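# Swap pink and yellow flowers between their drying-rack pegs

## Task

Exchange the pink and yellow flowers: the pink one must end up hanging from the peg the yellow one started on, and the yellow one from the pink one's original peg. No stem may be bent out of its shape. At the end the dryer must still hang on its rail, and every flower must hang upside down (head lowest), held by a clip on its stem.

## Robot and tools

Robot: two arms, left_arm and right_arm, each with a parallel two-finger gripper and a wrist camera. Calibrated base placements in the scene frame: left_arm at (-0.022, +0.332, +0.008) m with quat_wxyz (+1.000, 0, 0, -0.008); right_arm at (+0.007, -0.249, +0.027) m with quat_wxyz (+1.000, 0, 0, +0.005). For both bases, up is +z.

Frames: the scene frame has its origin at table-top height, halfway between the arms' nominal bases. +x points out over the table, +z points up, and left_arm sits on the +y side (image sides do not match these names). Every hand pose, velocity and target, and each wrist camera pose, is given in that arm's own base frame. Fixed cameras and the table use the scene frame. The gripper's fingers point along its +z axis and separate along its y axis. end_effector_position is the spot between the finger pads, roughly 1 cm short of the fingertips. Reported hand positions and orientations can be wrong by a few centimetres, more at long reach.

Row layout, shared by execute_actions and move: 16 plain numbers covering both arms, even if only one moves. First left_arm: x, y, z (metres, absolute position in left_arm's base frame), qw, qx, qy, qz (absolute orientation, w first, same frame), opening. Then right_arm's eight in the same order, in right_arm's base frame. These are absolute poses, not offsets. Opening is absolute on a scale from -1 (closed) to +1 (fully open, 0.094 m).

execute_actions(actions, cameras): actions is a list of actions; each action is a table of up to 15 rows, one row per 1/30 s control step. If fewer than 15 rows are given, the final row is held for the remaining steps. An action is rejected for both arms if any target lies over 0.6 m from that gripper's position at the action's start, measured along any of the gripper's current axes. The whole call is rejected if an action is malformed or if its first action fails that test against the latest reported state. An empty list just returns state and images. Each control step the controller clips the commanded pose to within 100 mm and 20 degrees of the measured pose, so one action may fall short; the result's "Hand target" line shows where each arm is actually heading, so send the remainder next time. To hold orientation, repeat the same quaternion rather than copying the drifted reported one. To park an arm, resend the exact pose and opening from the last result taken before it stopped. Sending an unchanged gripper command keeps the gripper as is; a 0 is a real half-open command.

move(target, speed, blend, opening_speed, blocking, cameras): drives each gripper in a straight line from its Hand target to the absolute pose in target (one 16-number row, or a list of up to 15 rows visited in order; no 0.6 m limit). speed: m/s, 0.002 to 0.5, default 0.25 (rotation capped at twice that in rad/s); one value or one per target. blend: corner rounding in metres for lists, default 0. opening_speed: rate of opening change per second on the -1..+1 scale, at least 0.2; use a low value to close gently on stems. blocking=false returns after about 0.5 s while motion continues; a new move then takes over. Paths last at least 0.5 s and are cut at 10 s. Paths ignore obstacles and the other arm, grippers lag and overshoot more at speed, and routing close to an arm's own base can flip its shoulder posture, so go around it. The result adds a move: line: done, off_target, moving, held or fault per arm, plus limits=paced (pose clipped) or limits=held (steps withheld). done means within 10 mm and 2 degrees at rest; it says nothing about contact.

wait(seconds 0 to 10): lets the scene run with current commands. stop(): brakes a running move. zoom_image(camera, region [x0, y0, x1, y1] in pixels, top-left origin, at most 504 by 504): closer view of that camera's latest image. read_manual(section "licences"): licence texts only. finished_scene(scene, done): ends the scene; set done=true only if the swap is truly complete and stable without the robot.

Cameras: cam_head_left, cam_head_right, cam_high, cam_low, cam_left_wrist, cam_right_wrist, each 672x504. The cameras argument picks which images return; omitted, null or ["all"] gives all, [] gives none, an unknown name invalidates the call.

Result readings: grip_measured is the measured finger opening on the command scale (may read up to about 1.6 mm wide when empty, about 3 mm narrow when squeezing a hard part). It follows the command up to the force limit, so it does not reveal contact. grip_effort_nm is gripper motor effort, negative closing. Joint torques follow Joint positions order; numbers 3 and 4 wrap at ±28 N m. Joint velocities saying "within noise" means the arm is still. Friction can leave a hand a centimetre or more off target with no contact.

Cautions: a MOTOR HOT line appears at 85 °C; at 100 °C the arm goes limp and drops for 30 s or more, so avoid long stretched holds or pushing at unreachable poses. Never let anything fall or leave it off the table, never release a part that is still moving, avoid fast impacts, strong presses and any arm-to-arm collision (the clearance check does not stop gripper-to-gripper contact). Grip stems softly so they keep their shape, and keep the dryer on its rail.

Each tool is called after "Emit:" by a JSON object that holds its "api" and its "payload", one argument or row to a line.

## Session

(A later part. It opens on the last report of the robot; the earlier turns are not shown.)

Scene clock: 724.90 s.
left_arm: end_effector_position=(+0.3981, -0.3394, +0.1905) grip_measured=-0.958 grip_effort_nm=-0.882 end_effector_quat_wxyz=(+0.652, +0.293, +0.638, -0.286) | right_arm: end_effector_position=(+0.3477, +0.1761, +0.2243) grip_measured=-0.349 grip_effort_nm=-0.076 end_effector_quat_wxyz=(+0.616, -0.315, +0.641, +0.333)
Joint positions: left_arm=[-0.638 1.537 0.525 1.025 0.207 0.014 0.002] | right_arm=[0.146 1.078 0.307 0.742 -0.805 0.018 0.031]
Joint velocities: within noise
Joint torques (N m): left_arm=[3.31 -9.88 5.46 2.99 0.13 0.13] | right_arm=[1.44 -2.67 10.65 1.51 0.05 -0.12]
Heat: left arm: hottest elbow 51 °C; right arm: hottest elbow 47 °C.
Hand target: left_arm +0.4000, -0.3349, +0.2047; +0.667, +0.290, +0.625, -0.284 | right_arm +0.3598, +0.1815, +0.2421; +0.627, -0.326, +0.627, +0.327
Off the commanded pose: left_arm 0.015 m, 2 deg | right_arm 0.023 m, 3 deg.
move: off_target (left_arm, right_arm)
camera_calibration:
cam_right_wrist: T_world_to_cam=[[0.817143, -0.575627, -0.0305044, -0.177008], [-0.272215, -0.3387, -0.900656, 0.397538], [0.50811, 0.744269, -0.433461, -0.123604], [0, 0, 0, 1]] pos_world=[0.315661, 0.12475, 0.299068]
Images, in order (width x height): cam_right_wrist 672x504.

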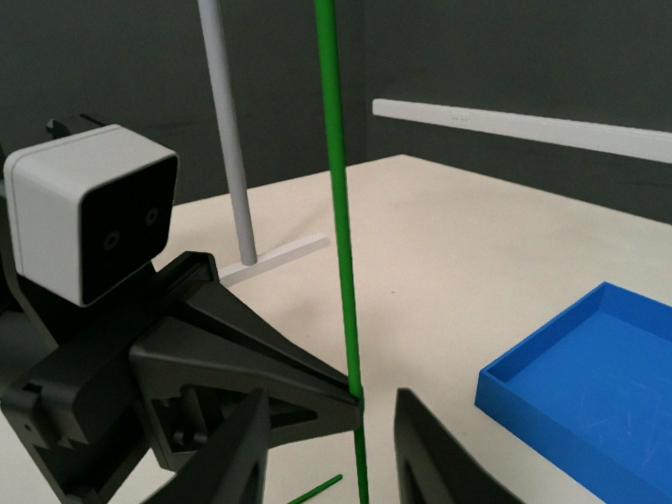

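Emit:
{"api": "move", "payload": {
  "target": [0.4,-0.335,0.205,0.6672,0.29,0.6245,-0.2846,-0.96,0.366,0.177,0.274,0.6399,-0.3508,0.6145,0.3022,-0.35],
  "speed": 0.1,
  "cameras": ["cam_right_wrist"]
}}

Emit:
{"api": "zoom_image", "payload": {
  "camera": "cam_right_wrist",
  "region": [240, 200, 440, 400]
}}

Scene clock: 743.70 s.
left_arm: end_effector_position=(+0.3981, -0.3394, +0.1905) grip_measured=-0.958 grip_effort_nm=-0.725 end_effector_quat_wxyz=(+0.652, +0.293, +0.638, -0.286) | right_arm: end_effector_position=(+0.3520, +0.1783, +0.2494) grip_measured=-0.349 grip_effort_nm=-0.076 end_effector_quat_wxyz=(+0.621, -0.343, +0.630, +0.315)
Joint positions: left_arm=[-0.638 1.537 0.525 1.025 0.207 0.014 0.002] | right_arm=[0.145 1.01 0.365 0.601 -0.822 -0.06 0.031]
Joint velocities: left_arm=[0.005 0.005 -0.017 -0.002 0.037 -0.022 0.02] | right_arm=[within noise]
Joint torques (N m): left_arm=[3.25 -9.82 5.46 2.99 0.13 0.13] | right_arm=[-0.15 -3.55 11.54 1.48 -0.12 -0.11]
Heat: left arm: hottest elbow 49 °C; right arm: hottest elbow 49 °C.
Hand target: left_arm +0.3999, -0.3350, +0.2047; +0.667, +0.290, +0.625, -0.284 | right_arm +0.3646, +0.1765, +0.2741; +0.640, -0.350, +0.614, +0.302
Off the commanded pose: left_arm 0.015 m, 2 deg | right_arm 0.028 m, 3 deg.
move: off_target (left_arm, right_arm)
camera_calibration:
cam_right_wrist: T_world_to_cam=[[0.826978, -0.561046, 0.0365432, -0.201257], [-0.221211, -0.38444, -0.896254, 0.411127], [0.516889, 0.733098, -0.442033, -0.115515], [0, 0, 0, 1]] pos_world=[0.317089, 0.129822, 0.324768]
Images, in order (width x height): cam_right_wrist 672x504.

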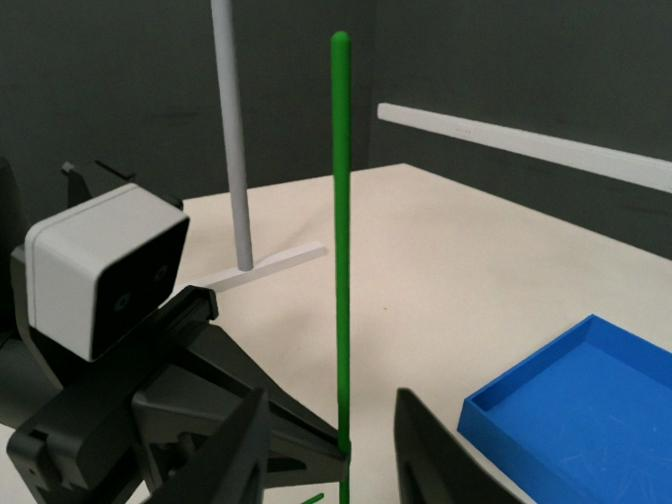

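Scaled by 2.520 from the camera's 672x504 image, which has a finer 960x720 frame.

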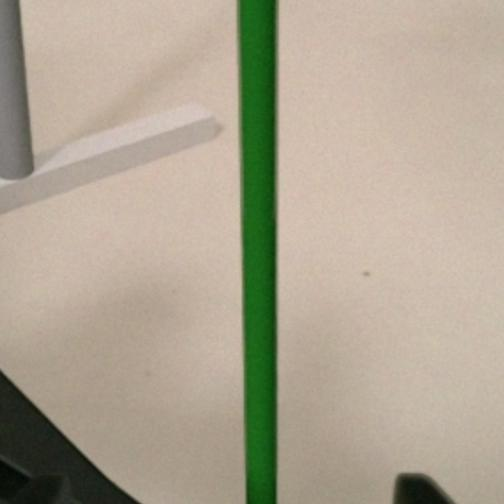

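Emit:
{"api": "move", "payload": {
  "target": [
    [0.4,-0.335,0.205,0.6672,0.29,0.6245,-0.2846,-0.96,0.335,0.152,0.25,0.6399,-0.3508,0.6145,0.3022,-0.35],
    [0.4,-0.335,0.205,0.6672,0.29,0.6245,-0.2846,-0.96,0.330,0.149,0.142,0.6399,-0.3508,0.6145,0.3022,-0.35]
  ],
  "speed": 0.1,
  "blend": [0.01,0],
  "cameras": ["cam_right_wrist","cam_high"]
}}

Emit:
{"api": "zoom_image", "payload": {
  "camera": "cam_right_wrist",
  "region": [240, 200, 440, 400]
}}

Scene clock: 765.53 s.
left_arm: end_effector_position=(+0.3981, -0.3394, +0.1905) grip_measured=-0.958 grip_effort_nm=-0.872 end_effector_quat_wxyz=(+0.652, +0.293, +0.638, -0.286) | right_arm: end_effector_position=(+0.3319, +0.1523, +0.1459) grip_measured=-0.349 grip_effort_nm=-0.076 end_effector_quat_wxyz=(+0.642, -0.358, +0.608, +0.299)
Joint positions: left_arm=[-0.638 1.537 0.525 1.025 0.207 0.014 0.002] | right_arm=[0.048 1.492 0.188 1.31 -0.92 -0.091 0.031]
Joint velocities: left_arm=[-0.005 -0.005 -0.007 0.002 -0.007 -0.007 -0.004] | right_arm=[within noise]
Joint torques (N m): left_arm=[3.25 -9.82 5.46 2.97 0.13 0.13] | right_arm=[-0.38 -4.42 2.63 2.37 -0.09 0.17]
Heat: left arm: hottest elbow 48 °C; right arm: hottest elbow 51 °C.
Hand target: left_arm +0.3999, -0.3350, +0.2047; +0.667, +0.290, +0.625, -0.284 | right_arm +0.3300, +0.1490, +0.1421; +0.639, -0.351, +0.614, +0.302
Off the commanded pose: left_arm 0.015 m, 2 deg | right_arm 0.005 m, 1 deg.
move: off_target (left_arm)
camera_calibration:
cam_right_wrist: T_world_to_cam=[[0.822104, -0.559579, 0.104959, -0.204019], [-0.153104, -0.39485, -0.905899, 0.284324], [0.548365, 0.728673, -0.410282, -0.146184], [0, 0, 0, 1]] pos_world=[0.291419, 0.104621, 0.219006]
Images, in order (width x height): cam_high 672x504, cam_right_wrist 672x504.

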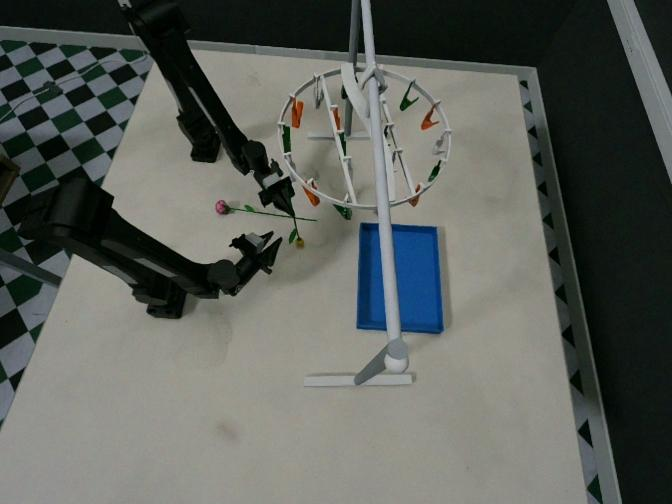

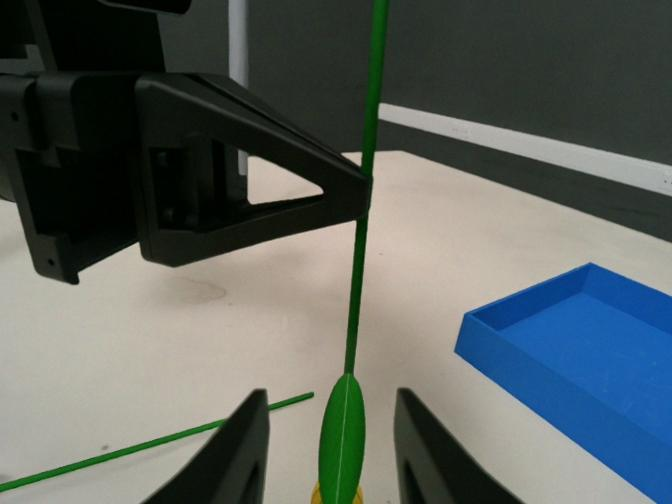

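Scaled by 2.520 from the camera's 672x504 image, which has a finer 960x720 frame.

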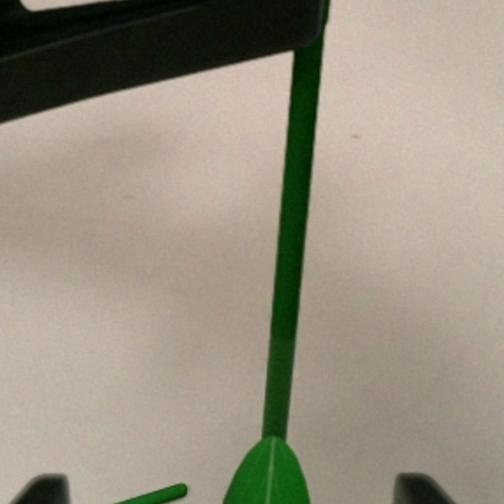

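Emit:
{"api": "move", "payload": {
  "target": [0.4,-0.335,0.205,0.6672,0.29,0.6245,-0.2846,-0.96,0.361,0.182,0.145,0.6399,-0.3508,0.6145,0.3022,-0.35],
  "speed": 0.08,
  "cameras": ["cam_right_wrist","cam_left_wrist"]
}}

Emit:
{"api": "zoom_image", "payload": {
  "camera": "cam_right_wrist",
  "region": [240, 100, 440, 300]
}}

Scene clock: 775.53 s.
left_arm: end_effector_position=(+0.3981, -0.3394, +0.1905) grip_measured=-0.958 grip_effort_nm=-0.862 end_effector_quat_wxyz=(+0.652, +0.293, +0.638, -0.286) | right_arm: end_effector_position=(+0.3521, +0.1770, +0.1432) grip_measured=-0.349 grip_effort_nm=-0.076 end_effector_quat_wxyz=(+0.641, -0.352, +0.615, +0.296)
Joint positions: left_arm=[-0.638 1.537 0.525 1.025 0.207 0.014 0.002] | right_arm=[0.147 1.533 0.242 1.285 -0.805 -0.091 0.031]
Joint velocities: left_arm=[-0.005 0.005 -0.012 0.002 -0.022 0.022 -0.004] | right_arm=[within noise]
Joint torques (N m): left_arm=[3.31 -9.88 5.45 2.96 0.12 0.13] | right_arm=[1.44 -5.48 5.41 1.52 0.07 0.18]
Heat: left arm: hottest elbow 48 °C; right arm: hottest elbow 48 °C.
Hand target: left_arm +0.3999, -0.3350, +0.2047; +0.667, +0.290, +0.625, -0.284 | right_arm +0.3607, +0.1818, +0.1450; +0.639, -0.351, +0.614, +0.302
Off the commanded pose: left_arm 0.015 m, 2 deg | right_arm 0.010 m, 1 deg.
move: off_target (left_arm)
camera_calibration:
cam_left_wrist: T_world_to_cam=[[-0.743715, -0.667804, -0.030422, 0.0750568], [-0.252477, 0.322732, -0.912195, 0.422537], [0.618986, -0.670732, -0.408626, -0.305755], [0, 0, 0, 1]] pos_world=[0.35176, -0.291323, 0.26278]
cam_right_wrist: T_world_to_cam=[[0.814432, -0.572267, 0.0959705, -0.200331], [-0.169903, -0.39333, -0.903562, 0.30007], [0.554827, 0.719584, -0.417571, -0.176017], [0, 0, 0, 1]] pos_world=[0.311797, 0.130043, 0.216858]
Images, in order (width x height): cam_left_wrist 672x504, cam_right_wrist 672x504.

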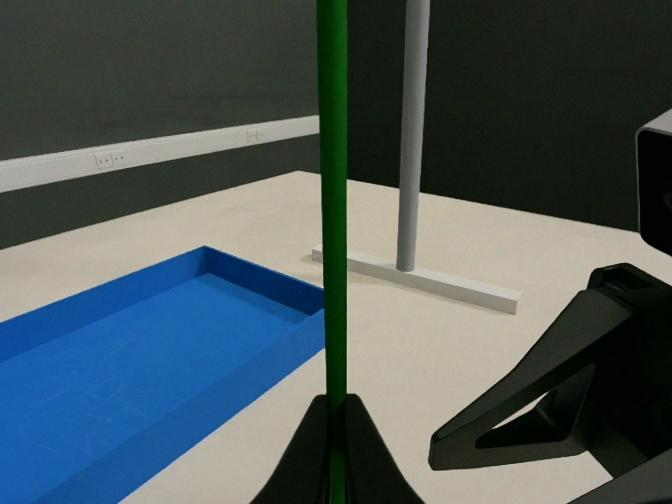

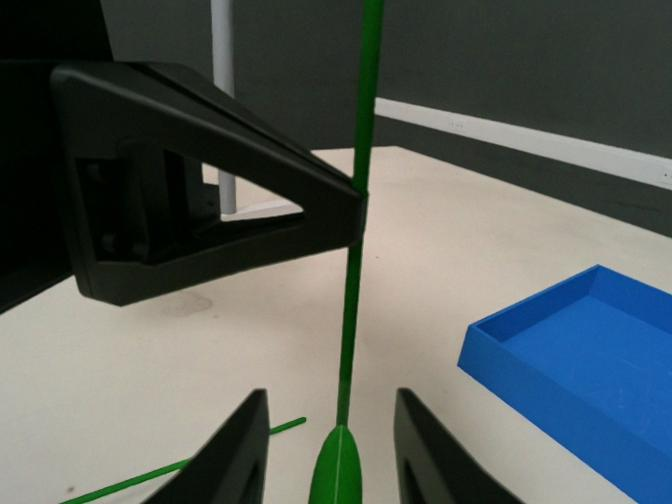

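Scaled by 2.520 from the camera's 672x504 image, which has a finer 960x720 frame.

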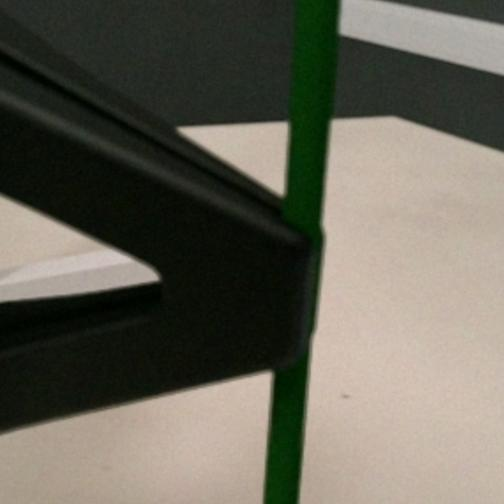

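Emit:
{"api": "move", "payload": {
  "target": [0.4,-0.335,0.205,0.6672,0.29,0.6245,-0.2846,-0.96,0.3755,0.198,0.128,0.6399,-0.3508,0.6145,0.3022,-0.35],
  "speed": 0.06,
  "cameras": ["cam_right_wrist","cam_left_wrist"]
}}

Emit:
{"api": "zoom_image", "payload": {
  "camera": "cam_right_wrist",
  "region": [240, 150, 440, 350]
}}

Scene clock: 782.80 s.
left_arm: end_effector_position=(+0.3981, -0.3394, +0.1905) grip_measured=-0.955 grip_effort_nm=-0.813 end_effector_quat_wxyz=(+0.652, +0.293, +0.638, -0.286) | right_arm: end_effector_position=(+0.3676, +0.1926, +0.1233) grip_measured=-0.349 grip_effort_nm=-0.081 end_effector_quat_wxyz=(+0.634, -0.350, +0.622, +0.298)
Joint positions: left_arm=[-0.638 1.537 0.525 1.025 0.207 0.014 0.002] | right_arm=[0.195 1.652 0.289 1.336 -0.757 -0.091 0.031]
Joint velocities: within noise
Joint torques (N m): left_arm=[3.25 -9.82 5.45 2.97 0.13 0.13] | right_arm=[1.38 -7 4.72 2.47 0.05 0.16]
Heat: left arm: hottest elbow 47 °C; right arm: hottest elbow 47 °C.
Hand target: left_arm +0.3999, -0.3350, +0.2047; +0.667, +0.290, +0.625, -0.284 | right_arm +0.3752, +0.1979, +0.1281; +0.639, -0.351, +0.614, +0.302
Off the commanded pose: left_arm 0.015 m, 2 deg | right_arm 0.011 m, 1 deg.
move: off_target (left_arm, right_arm)
camera_calibration:
cam_left_wrist: T_world_to_cam=[[-0.743715, -0.667804, -0.030422, 0.0750568], [-0.252477, 0.322732, -0.912195, 0.422537], [0.618986, -0.670732, -0.408626, -0.305755], [0, 0, 0, 1]] pos_world=[0.35176, -0.291323, 0.26278]
cam_right_wrist: T_world_to_cam=[[0.816259, -0.571879, 0.0817056, -0.201142], [-0.188403, -0.397237, -0.898169, 0.297698], [0.5461, 0.717745, -0.431992, -0.198819], [0, 0, 0, 1]] pos_world=[0.328847, 0.145929, 0.197929]
Images, in order (width x height): cam_left_wrist 672x504, cam_right_wrist 672x504.

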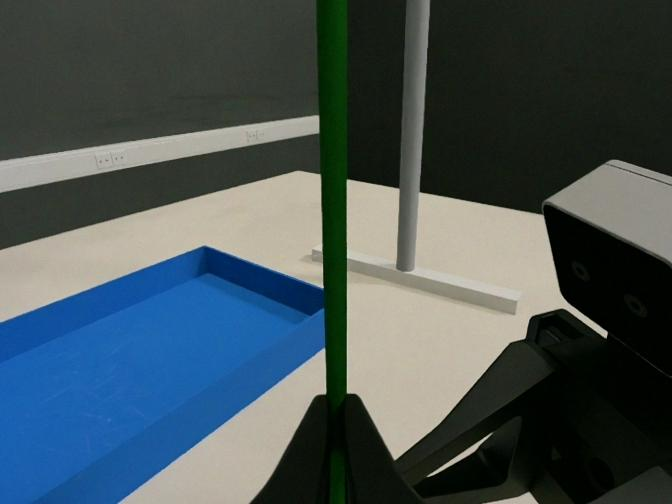

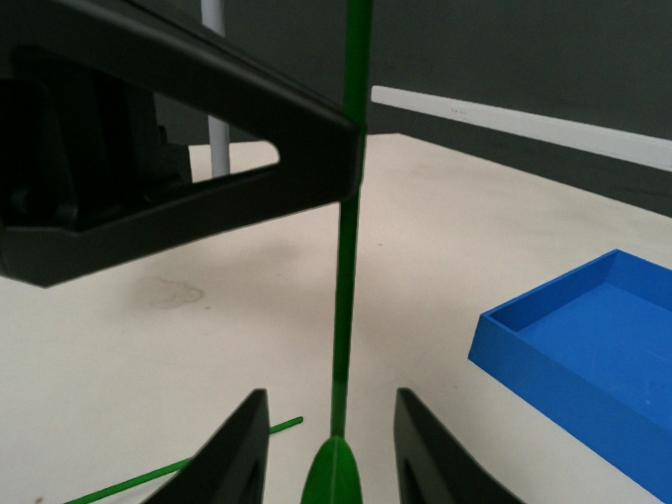

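Scaled by 2.520 from the camera's 672x504 image, which has a finer 960x720 frame.

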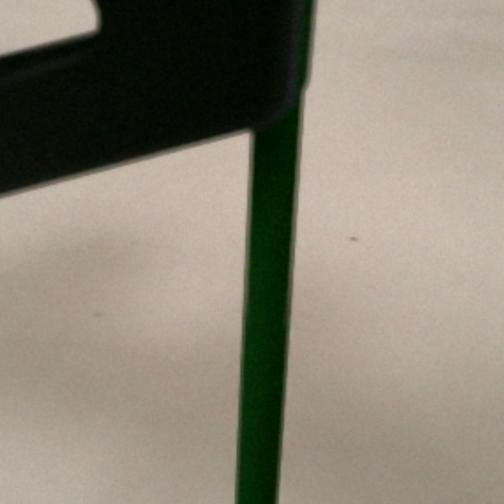

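Emit:
{"api": "move", "payload": {
  "target": [
    [0.4,-0.335,0.205,0.6672,0.29,0.6245,-0.2846,-0.96,0.3853,0.209,0.131,0.6325,-0.3367,0.6219,0.3163,-0.35],
    [0.4,-0.335,0.205,0.6672,0.29,0.6245,-0.2846,-0.96,0.3853,0.209,0.131,0.6325,-0.3367,0.6219,0.3163,-0.7]
  ],
  "speed": 0.05,
  "opening_speed": 0.3,
  "cameras": ["cam_right_wrist","cam_left_wrist"]
}}

Emit:
{"api": "zoom_image", "payload": {
  "camera": "cam_right_wrist",
  "region": [240, 250, 440, 450]
}}

Scene clock: 791.47 s.
left_arm: end_effector_position=(+0.3981, -0.3394, +0.1905) grip_measured=-0.955 grip_effort_nm=-0.720 end_effector_quat_wxyz=(+0.652, +0.293, +0.638, -0.286) | right_arm: end_effector_position=(+0.3774, +0.2031, +0.1302) grip_measured=-0.698 grip_effort_nm=-0.081 end_effector_quat_wxyz=(+0.634, -0.339, +0.622, +0.309)
Joint positions: left_arm=[-0.638 1.537 0.525 1.025 0.207 0.014 0.002] | right_arm=[0.225 1.652 0.32 1.326 -0.727 -0.049 0.014]
Joint velocities: within noise
Joint torques (N m): left_arm=[3.25 -9.88 5.46 2.99 0.12 0.13] | right_arm=[1.32 -7.65 5.14 1.54 0.07 0.19]
Heat: left arm: hottest elbow 47 °C; right arm: hottest elbow 45 °C.
Hand target: left_arm +0.3999, -0.3350, +0.2047; +0.667, +0.290, +0.625, -0.284 | right_arm +0.3851, +0.2088, +0.1312; +0.633, -0.337, +0.622, +0.316
Off the commanded pose: left_arm 0.015 m, 2 deg | right_arm 0.010 m, 1 deg.
move: off_target (left_arm)
camera_calibration:
cam_left_wrist: T_world_to_cam=[[-0.743715, -0.667804, -0.030422, 0.0750568], [-0.252477, 0.322732, -0.912195, 0.422537], [0.618986, -0.670732, -0.408626, -0.305755], [0, 0, 0, 1]] pos_world=[0.35176, -0.291323, 0.26278]
cam_right_wrist: T_world_to_cam=[[0.816678, -0.574532, 0.0543182, -0.199738], [-0.200923, -0.371309, -0.906509, 0.310452], [0.540987, 0.729413, -0.418677, -0.210926], [0, 0, 0, 1]] pos_world=[0.339606, 0.15437, 0.203968]
Images, in order (width x height): cam_left_wrist 672x504, cam_right_wrist 672x504.

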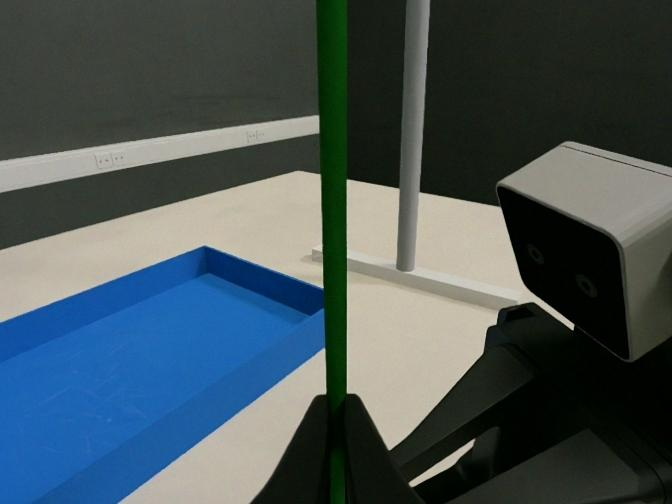

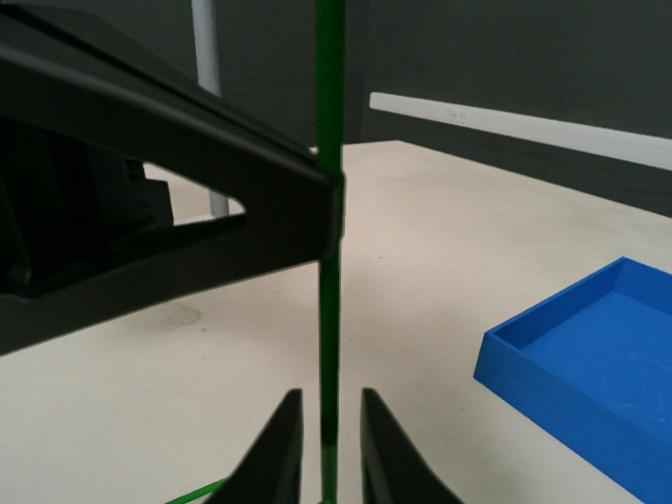

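Scaled by 2.520 from the camera's 672x504 image, which has a finer 960x720 frame.

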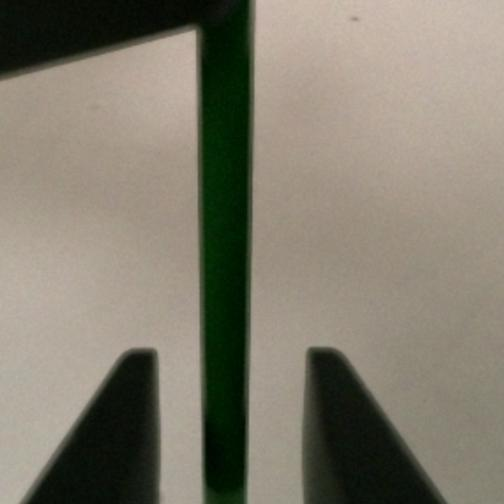

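Emit:
{"api": "move", "payload": {
  "target": [
    [0.4,-0.335,0.205,0.6672,0.29,0.6245,-0.2846,-0.96,0.3882,0.2140,0.131,0.6325,-0.3367,0.6219,0.3163,-0.7],
    [0.4,-0.335,0.205,0.6672,0.29,0.6245,-0.2846,-0.96,0.3882,0.2140,0.131,0.6325,-0.3367,0.6219,0.3163,-0.88]
  ],
  "speed": 0.05,
  "opening_speed": 0.2,
  "cameras": ["cam_right_wrist","cam_left_wrist"]
}}

Emit:
{"api": "zoom_image", "payload": {
  "camera": "cam_right_wrist",
  "region": [240, 250, 440, 450]
}}

Scene clock: 801.93 s.
left_arm: end_effector_position=(+0.3980, -0.3394, +0.1907) grip_measured=-0.956 grip_effort_nm=-0.833 end_effector_quat_wxyz=(+0.652, +0.293, +0.638, -0.286) | right_arm: end_effector_position=(+0.3802, +0.2079, +0.1309) grip_measured=-0.878 grip_effort_nm=-0.076 end_effector_quat_wxyz=(+0.635, -0.339, +0.622, +0.309)
Joint positions: left_arm=[-0.638 1.537 0.525 1.025 0.207 0.014 0.002] | right_arm=[0.239 1.655 0.33 1.32 -0.713 -0.049 0.006]
Joint velocities: left_arm=[-0.005 0.015 -0.012 0.012 -0.081 0.051 -0.005] | right_arm=[within noise]
Joint torques (N m): left_arm=[3.25 -9.82 5.45 2.97 0.13 0.13] | right_arm=[1.32 -7.82 5.12 1.52 0.07 0.19]
Heat: left arm: hottest elbow 47 °C; right arm: hottest elbow 44 °C.
Hand target: left_arm +0.3999, -0.3350, +0.2049; +0.667, +0.290, +0.624, -0.284 | right_arm +0.3879, +0.2138, +0.1311; +0.632, -0.337, +0.622, +0.316
Off the commanded pose: left_arm 0.015 m, 2 deg | right_arm 0.010 m, 1 deg.
move: off_target (left_arm)
camera_calibration:
cam_left_wrist: T_world_to_cam=[[-0.743706, -0.667811, -0.0304983, 0.0750665], [-0.252198, 0.322525, -0.912345, 0.422549], [0.619111, -0.670825, -0.408284, -0.305803], [0, 0, 0, 1]] pos_world=[0.351719, -0.291292, 0.262945]
cam_right_wrist: T_world_to_cam=[[0.816596, -0.574547, 0.0553763, -0.199393], [-0.199563, -0.371047, -0.906917, 0.31289], [0.541614, 0.729534, -0.417654, -0.216072], [0, 0, 0, 1]] pos_world=[0.342293, 0.159168, 0.204564]
Images, in order (width x height): cam_left_wrist 672x504, cam_right_wrist 672x504.

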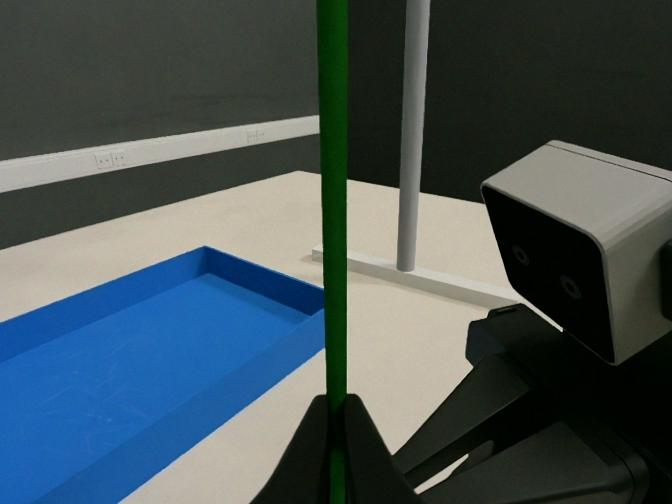

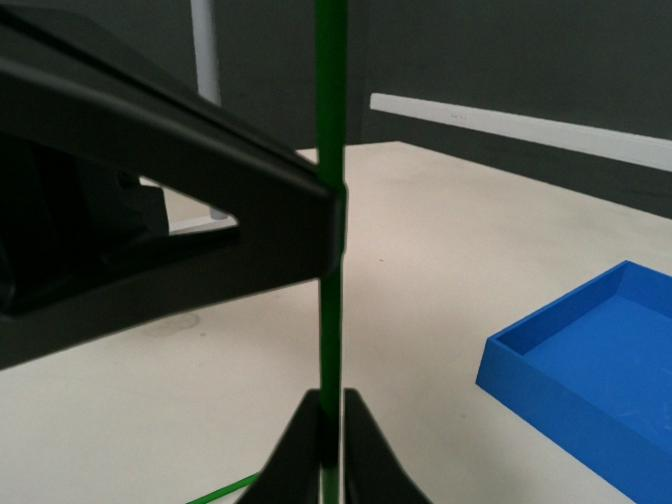

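Scaled by 2.520 from the camera's 672x504 image, which has a finer 960x720 frame.

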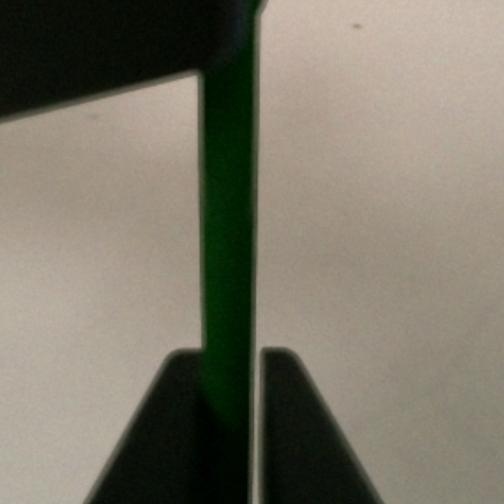

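Emit:
{"api": "move", "payload": {
  "target": [
    [0.4,-0.335,0.205,0.6672,0.29,0.6245,-0.2846,-0.96,0.3872,0.2147,0.131,0.6325,-0.3367,0.6219,0.3163,-0.88],
    [0.4,-0.335,0.205,0.6672,0.29,0.6245,-0.2846,-0.96,0.3872,0.2147,0.131,0.6325,-0.3367,0.6219,0.3163,-0.95]
  ],
  "speed": 0.05,
  "opening_speed": 0.2,
  "cameras": ["cam_right_wrist","cam_left_wrist"]
}}

Emit:
{"api": "zoom_image", "payload": {
  "camera": "cam_right_wrist",
  "region": [240, 250, 440, 450]
}}

Scene clock: 805.80 s.
left_arm: end_effector_position=(+0.3980, -0.3394, +0.1907) grip_measured=-0.956 grip_effort_nm=-0.667 end_effector_quat_wxyz=(+0.652, +0.293, +0.638, -0.286) | right_arm: end_effector_position=(+0.3800, +0.2088, +0.1309) grip_measured=-0.943 grip_effort_nm=-0.676 end_effector_quat_wxyz=(+0.635, -0.339, +0.622, +0.309)
Joint positions: left_arm=[-0.638 1.537 0.525 1.025 0.207 0.014 0.002] | right_arm=[0.242 1.655 0.33 1.32 -0.71 -0.049 0.003]
Joint velocities: left_arm=[0.005 0.005 -0.007 -0.002 -0.037 0.022 0.01] | right_arm=[-0.005 -0.024 0.007 0.012 0.037 -0.051 0.004]
Joint torques (N m): left_arm=[3.31 -9.82 5.45 2.99 0.13 0.13] | right_arm=[1.44 -7.65 5 1.61 0.06 0.19]
Heat: left arm: hottest elbow 47 °C; right arm: hottest elbow 44 °C.
Hand target: left_arm +0.3999, -0.3350, +0.2049; +0.667, +0.290, +0.624, -0.284 | right_arm +0.3869, +0.2145, +0.1311; +0.632, -0.337, +0.622, +0.316
Off the commanded pose: left_arm 0.015 m, 2 deg | right_arm 0.009 m, 1 deg.
move: off_target (left_arm)
camera_calibration:
cam_left_wrist: T_world_to_cam=[[-0.743706, -0.667811, -0.0304983, 0.0750665], [-0.252198, 0.322525, -0.912345, 0.422549], [0.619111, -0.670825, -0.408284, -0.305803], [0, 0, 0, 1]] pos_world=[0.351719, -0.291292, 0.262945]
cam_right_wrist: T_world_to_cam=[[0.816596, -0.574547, 0.0553848, -0.198732], [-0.199561, -0.371057, -0.906914, 0.313166], [0.541615, 0.729529, -0.41766, -0.216582], [0, 0, 0, 1]] pos_world=[0.342084, 0.160024, 0.204563]
Images, in order (width x height): cam_left_wrist 672x504, cam_right_wrist 672x504.

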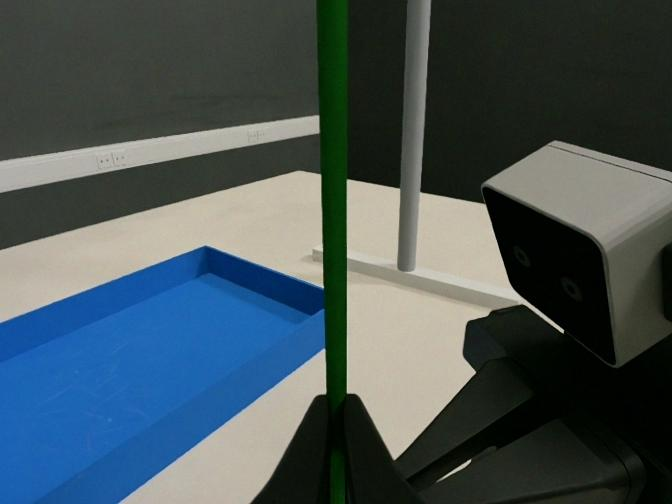

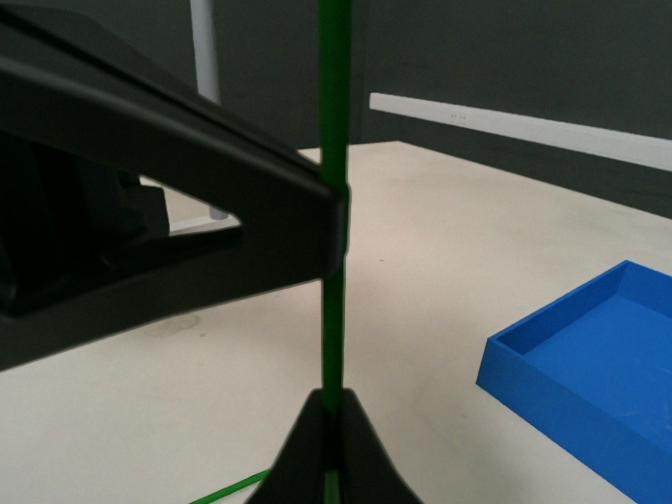

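Scaled by 2.520 from the camera's 672x504 image, which has a finer 960x720 frame.

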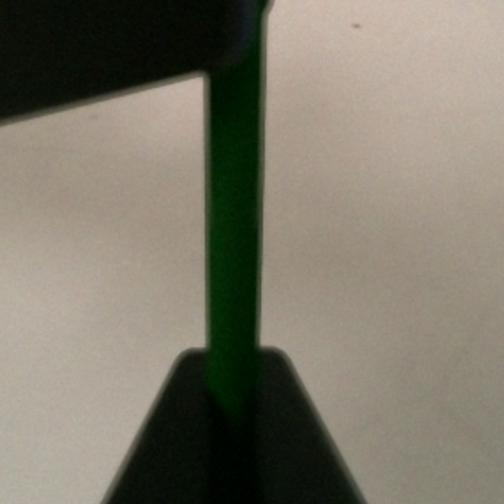

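Emit:
{"api": "move", "payload": {
  "target": [
    [0.4,-0.335,0.205,0.6672,0.29,0.6245,-0.2846,-0.5,0.3872,0.2147,0.131,0.6325,-0.3367,0.6219,0.3163,-0.96]
  ],
  "opening_speed": 0.25,
  "cameras": ["cam_left_wrist","cam_right_wrist","cam_high"]
}}

Scene clock: 824.43 s.
left_arm: end_effector_position=(+0.3980, -0.3394, +0.1909) grip_measured=-0.502 grip_effort_nm=0.051 end_effector_quat_wxyz=(+0.652, +0.293, +0.638, -0.286) | right_arm: end_effector_position=(+0.3800, +0.2088, +0.1309) grip_measured=-0.954 grip_effort_nm=-1.033 end_effector_quat_wxyz=(+0.635, -0.339, +0.622, +0.309)
Joint positions: left_arm=[-0.638 1.536 0.525 1.025 0.207 0.014 0.023] | right_arm=[0.242 1.655 0.33 1.32 -0.71 -0.049 0.002]
Joint velocities: within noise
Joint torques (N m): left_arm=[3.31 -9.82 5.45 2.99 0.13 0.12] | right_arm=[1.32 -7.71 5 1.63 0.06 0.19]
Heat: left arm: hottest elbow 46 °C; right arm: hottest elbow 42 °C.
Hand target: left_arm +0.3999, -0.3350, +0.2048; +0.667, +0.290, +0.625, -0.284 | right_arm +0.3869, +0.2145, +0.1311; +0.632, -0.337, +0.622, +0.316
Off the commanded pose: left_arm 0.015 m, 2 deg | right_arm 0.009 m, 1 deg.
move: off_target (left_arm)
camera_calibration:
cam_left_wrist: T_world_to_cam=[[-0.743696, -0.667818, -0.0305746, 0.0750762], [-0.251918, 0.322318, -0.912496, 0.422561], [0.619236, -0.670917, -0.407942, -0.305851], [0, 0, 0, 1]] pos_world=[0.351679, -0.291262, 0.263111]
cam_right_wrist: T_world_to_cam=[[0.816596, -0.574547, 0.0553848, -0.198732], [-0.199561, -0.371057, -0.906914, 0.313166], [0.541615, 0.729529, -0.41766, -0.216582], [0, 0, 0, 1]] pos_world=[0.342084, 0.160024, 0.204563]
Images, in order (width x height): cam_high 672x504, cam_left_wrist 672x504, cam_right_wrist 672x504.

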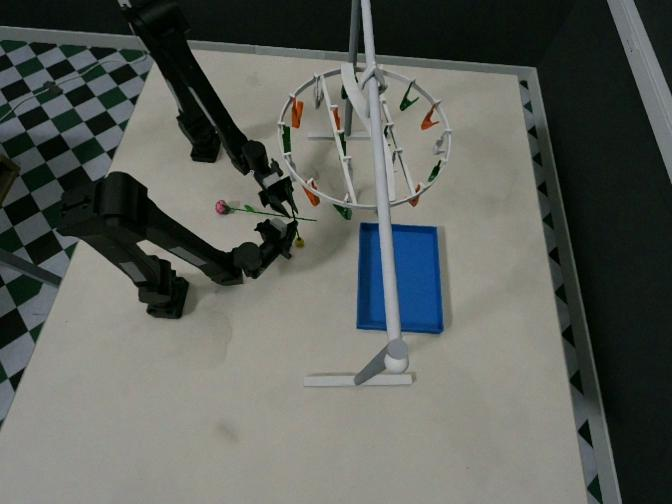

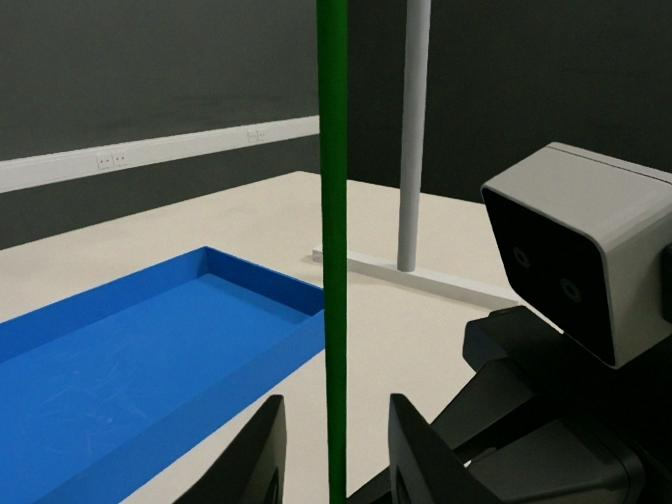

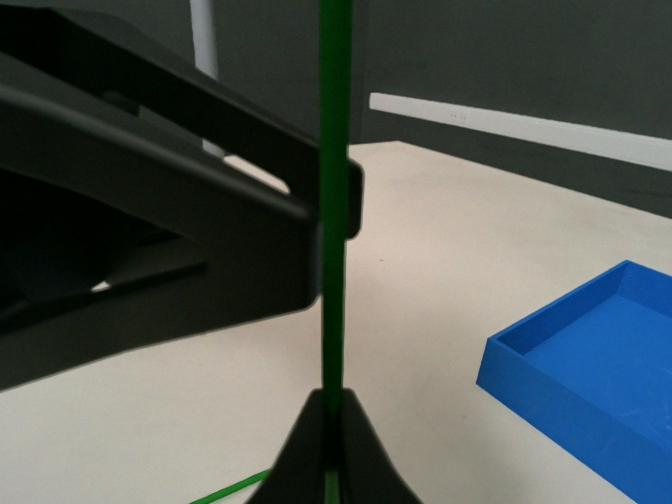

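Emit:
{"api": "move", "payload": {
  "target": [
    [0.338,-0.269,0.203,0.6672,0.29,0.6245,-0.2846,-0.3,0.3872,0.2147,0.131,0.6325,-0.3367,0.6219,0.3163,-0.96],
    [0.34,-0.16,0.38,0.7853,0.1097,0.5918,-0.1455,-0.3,0.3872,0.2147,0.131,0.6325,-0.3367,0.6219,0.3163,-0.96]
  ],
  "opening_speed": 0.4,
  "blend": 0.02,
  "speed": [0.1,0.2],
  "cameras": ["cam_left_wrist","cam_right_wrist","cam_high","cam_head_left"]
}}

Scene clock: 833.73 s.
left_arm: end_effector_position=(+0.3325, -0.1611, +0.3487) grip_measured=-0.302 grip_effort_nm=0.046 end_effector_quat_wxyz=(+0.771, +0.116, +0.608, -0.150) | right_arm: end_effector_position=(+0.3800, +0.2088, +0.1309) grip_measured=-0.954 grip_effort_nm=-1.033 end_effector_quat_wxyz=(+0.635, -0.339, +0.622, +0.309)
Joint positions: left_arm=[-0.507 0.688 0.335 0.59 -0.122 0.025 0.033] | right_arm=[0.242 1.655 0.33 1.32 -0.71 -0.049 0.002]
Joint velocities: within noise
Joint torques (N m): left_arm=[3.25 -0.91 12.53 1.59 -0.04 0.15] | right_arm=[1.2 -7.82 5.03 1.61 0.07 0.19]
Heat: left arm: hottest elbow 47 °C; right arm: hottest elbow 41 °C.
Hand target: left_arm +0.3381, -0.1592, +0.3795; +0.785, +0.110, +0.592, -0.145 | right_arm +0.3869, +0.2145, +0.1311; +0.632, -0.337, +0.622, +0.316
Off the commanded pose: left_arm 0.032 m, 3 deg | right_arm 0.009 m, 1 deg.
move: off_target (left_arm)
camera_calibration:
cam_left_wrist: T_world_to_cam=[[-0.364841, -0.931033, -0.00825487, -0.0258866], [-0.181673, 0.0798817, -0.980109, 0.453767], [0.913174, -0.356084, -0.198288, -0.201409], [0, 0, 0, 1]] pos_world=[0.256914, -0.132068, 0.40459]
cam_right_wrist: T_world_to_cam=[[0.816596, -0.574547, 0.0553848, -0.198732], [-0.199561, -0.371057, -0.906914, 0.313166], [0.541615, 0.729529, -0.41766, -0.216582], [0, 0, 0, 1]] pos_world=[0.342084, 0.160024, 0.204563]
Images, in order (width x height): cam_head_left 672x504, cam_high 672x504, cam_left_wrist 672x504, cam_right_wrist 672x504.

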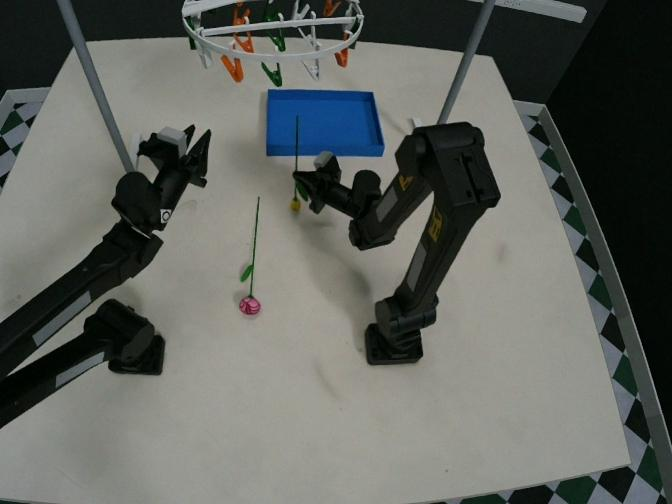

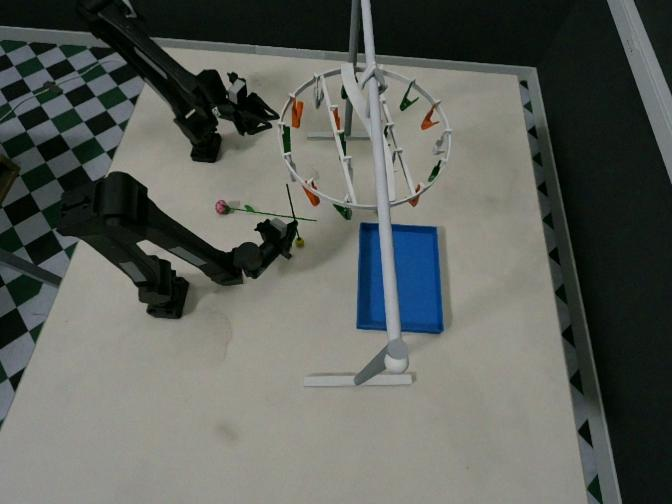

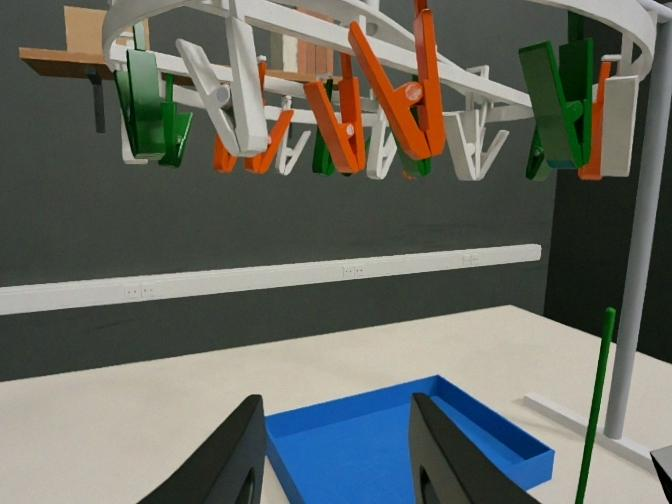

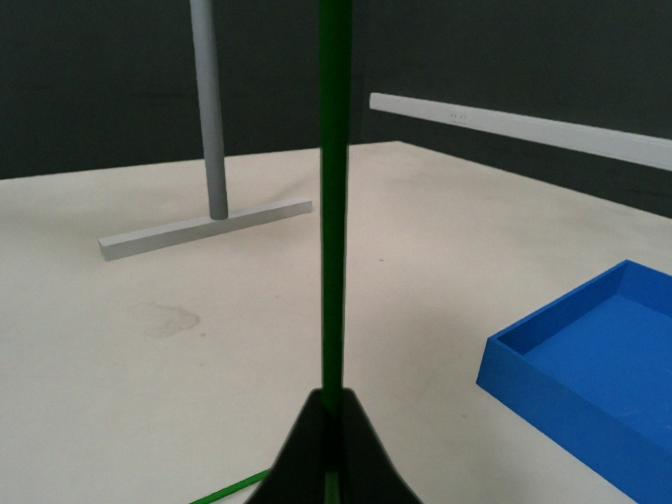

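Emit:
{"api": "move", "payload": {
  "target": [0.39,-0.18,0.432,0.7853,0.1097,0.5918,-0.1455,-0.1,0.3872,0.2147,0.131,0.6325,-0.3367,0.6219,0.3163,-0.96],
  "speed": 0.15,
  "cameras": ["cam_left_wrist","cam_high","cam_head_left"]
}}

Emit:
{"api": "zoom_image", "payload": {
  "camera": "cam_high",
  "region": [230, 120, 350, 240]
}}

Scene clock: 837.60 s.
left_arm: end_effector_position=(+0.3808, -0.1798, +0.4019) grip_measured=-0.102 grip_effort_nm=0.046 end_effector_quat_wxyz=(+0.773, +0.115, +0.606, -0.146) | right_arm: end_effector_position=(+0.3800, +0.2088, +0.1309) grip_measured=-0.954 grip_effort_nm=-1.028 end_effector_quat_wxyz=(+0.635, -0.339, +0.622, +0.309)
Joint positions: left_arm=[-0.483 0.835 0.533 0.543 -0.104 0.026 0.042] | right_arm=[0.242 1.655 0.33 1.32 -0.71 -0.049 0.002]
Joint velocities: within noise
Joint torques (N m): left_arm=[3.37 -1.9 12.94 1.59 0.15 0.1] | right_arm=[1.61 -7.59 4.97 1.62 0.05 0.2]
Heat: left arm: hottest elbow 48 °C; right arm: hottest elbow 41 °C.
Hand target: left_arm +0.3881, -0.1792, +0.4315; +0.785, +0.110, +0.592, -0.145 | right_arm +0.3869, +0.2145, +0.1311; +0.632, -0.337, +0.622, +0.316
Off the commanded pose: left_arm 0.032 m, 2 deg | right_arm 0.009 m, 1 deg.
move: off_target (left_arm)
camera_calibration:
cam_left_wrist: T_world_to_cam=[[-0.358439, -0.933468, -0.0125928, -0.0264124], [-0.175694, 0.0806997, -0.981132, 0.514383], [0.916872, -0.349463, -0.19293, -0.243987], [0, 0, 0, 1]] pos_world=[0.304611, -0.15143, 0.457273]
Images, in order (width x height): cam_head_left 672x504, cam_high 672x504, cam_left_wrist 672x504.

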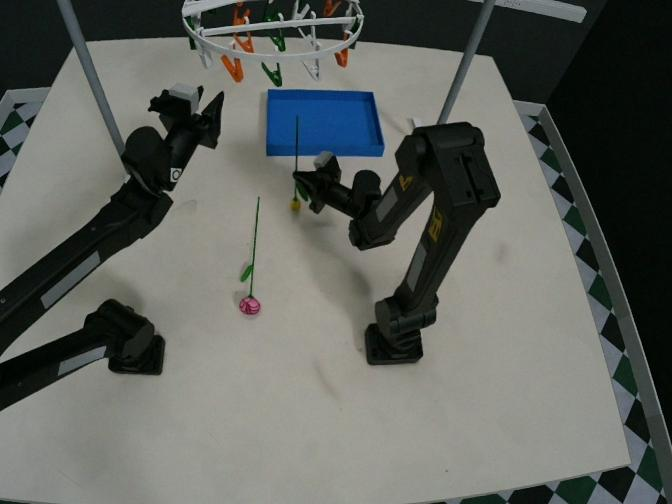

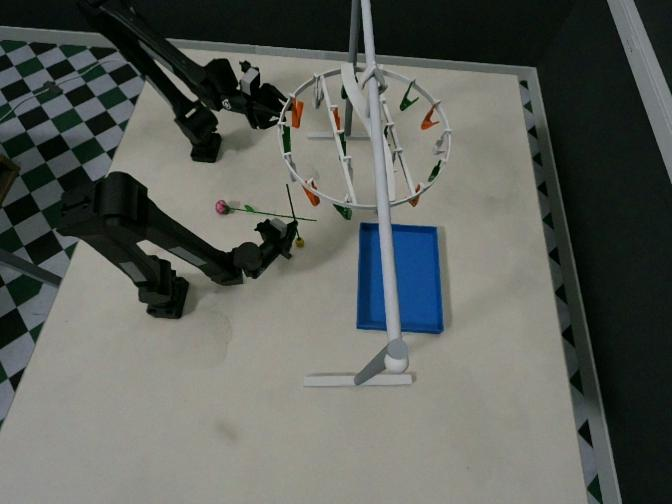

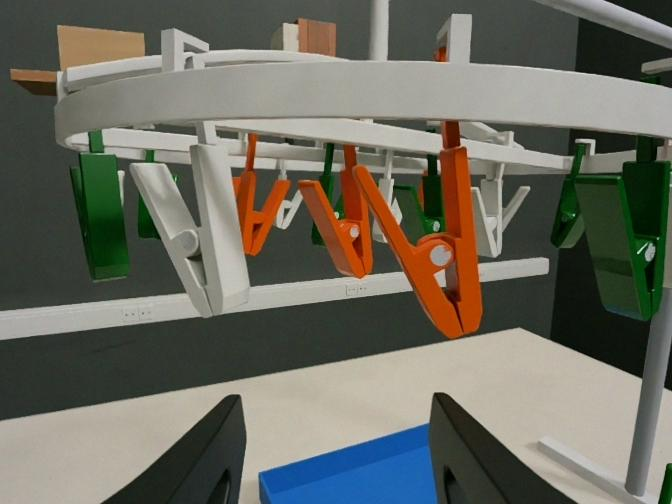

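Scaled by 4.200 from the camera's 672x504 image, which has a finer 960x720 frame.

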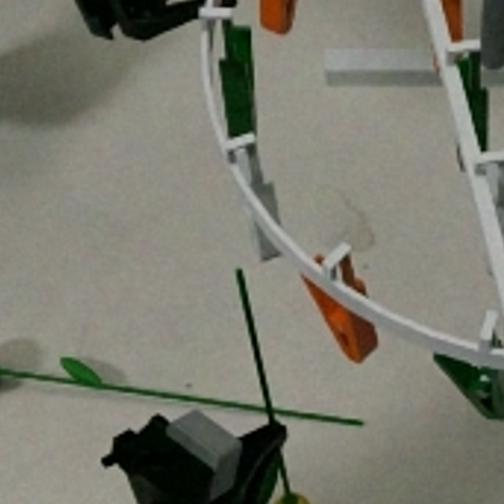

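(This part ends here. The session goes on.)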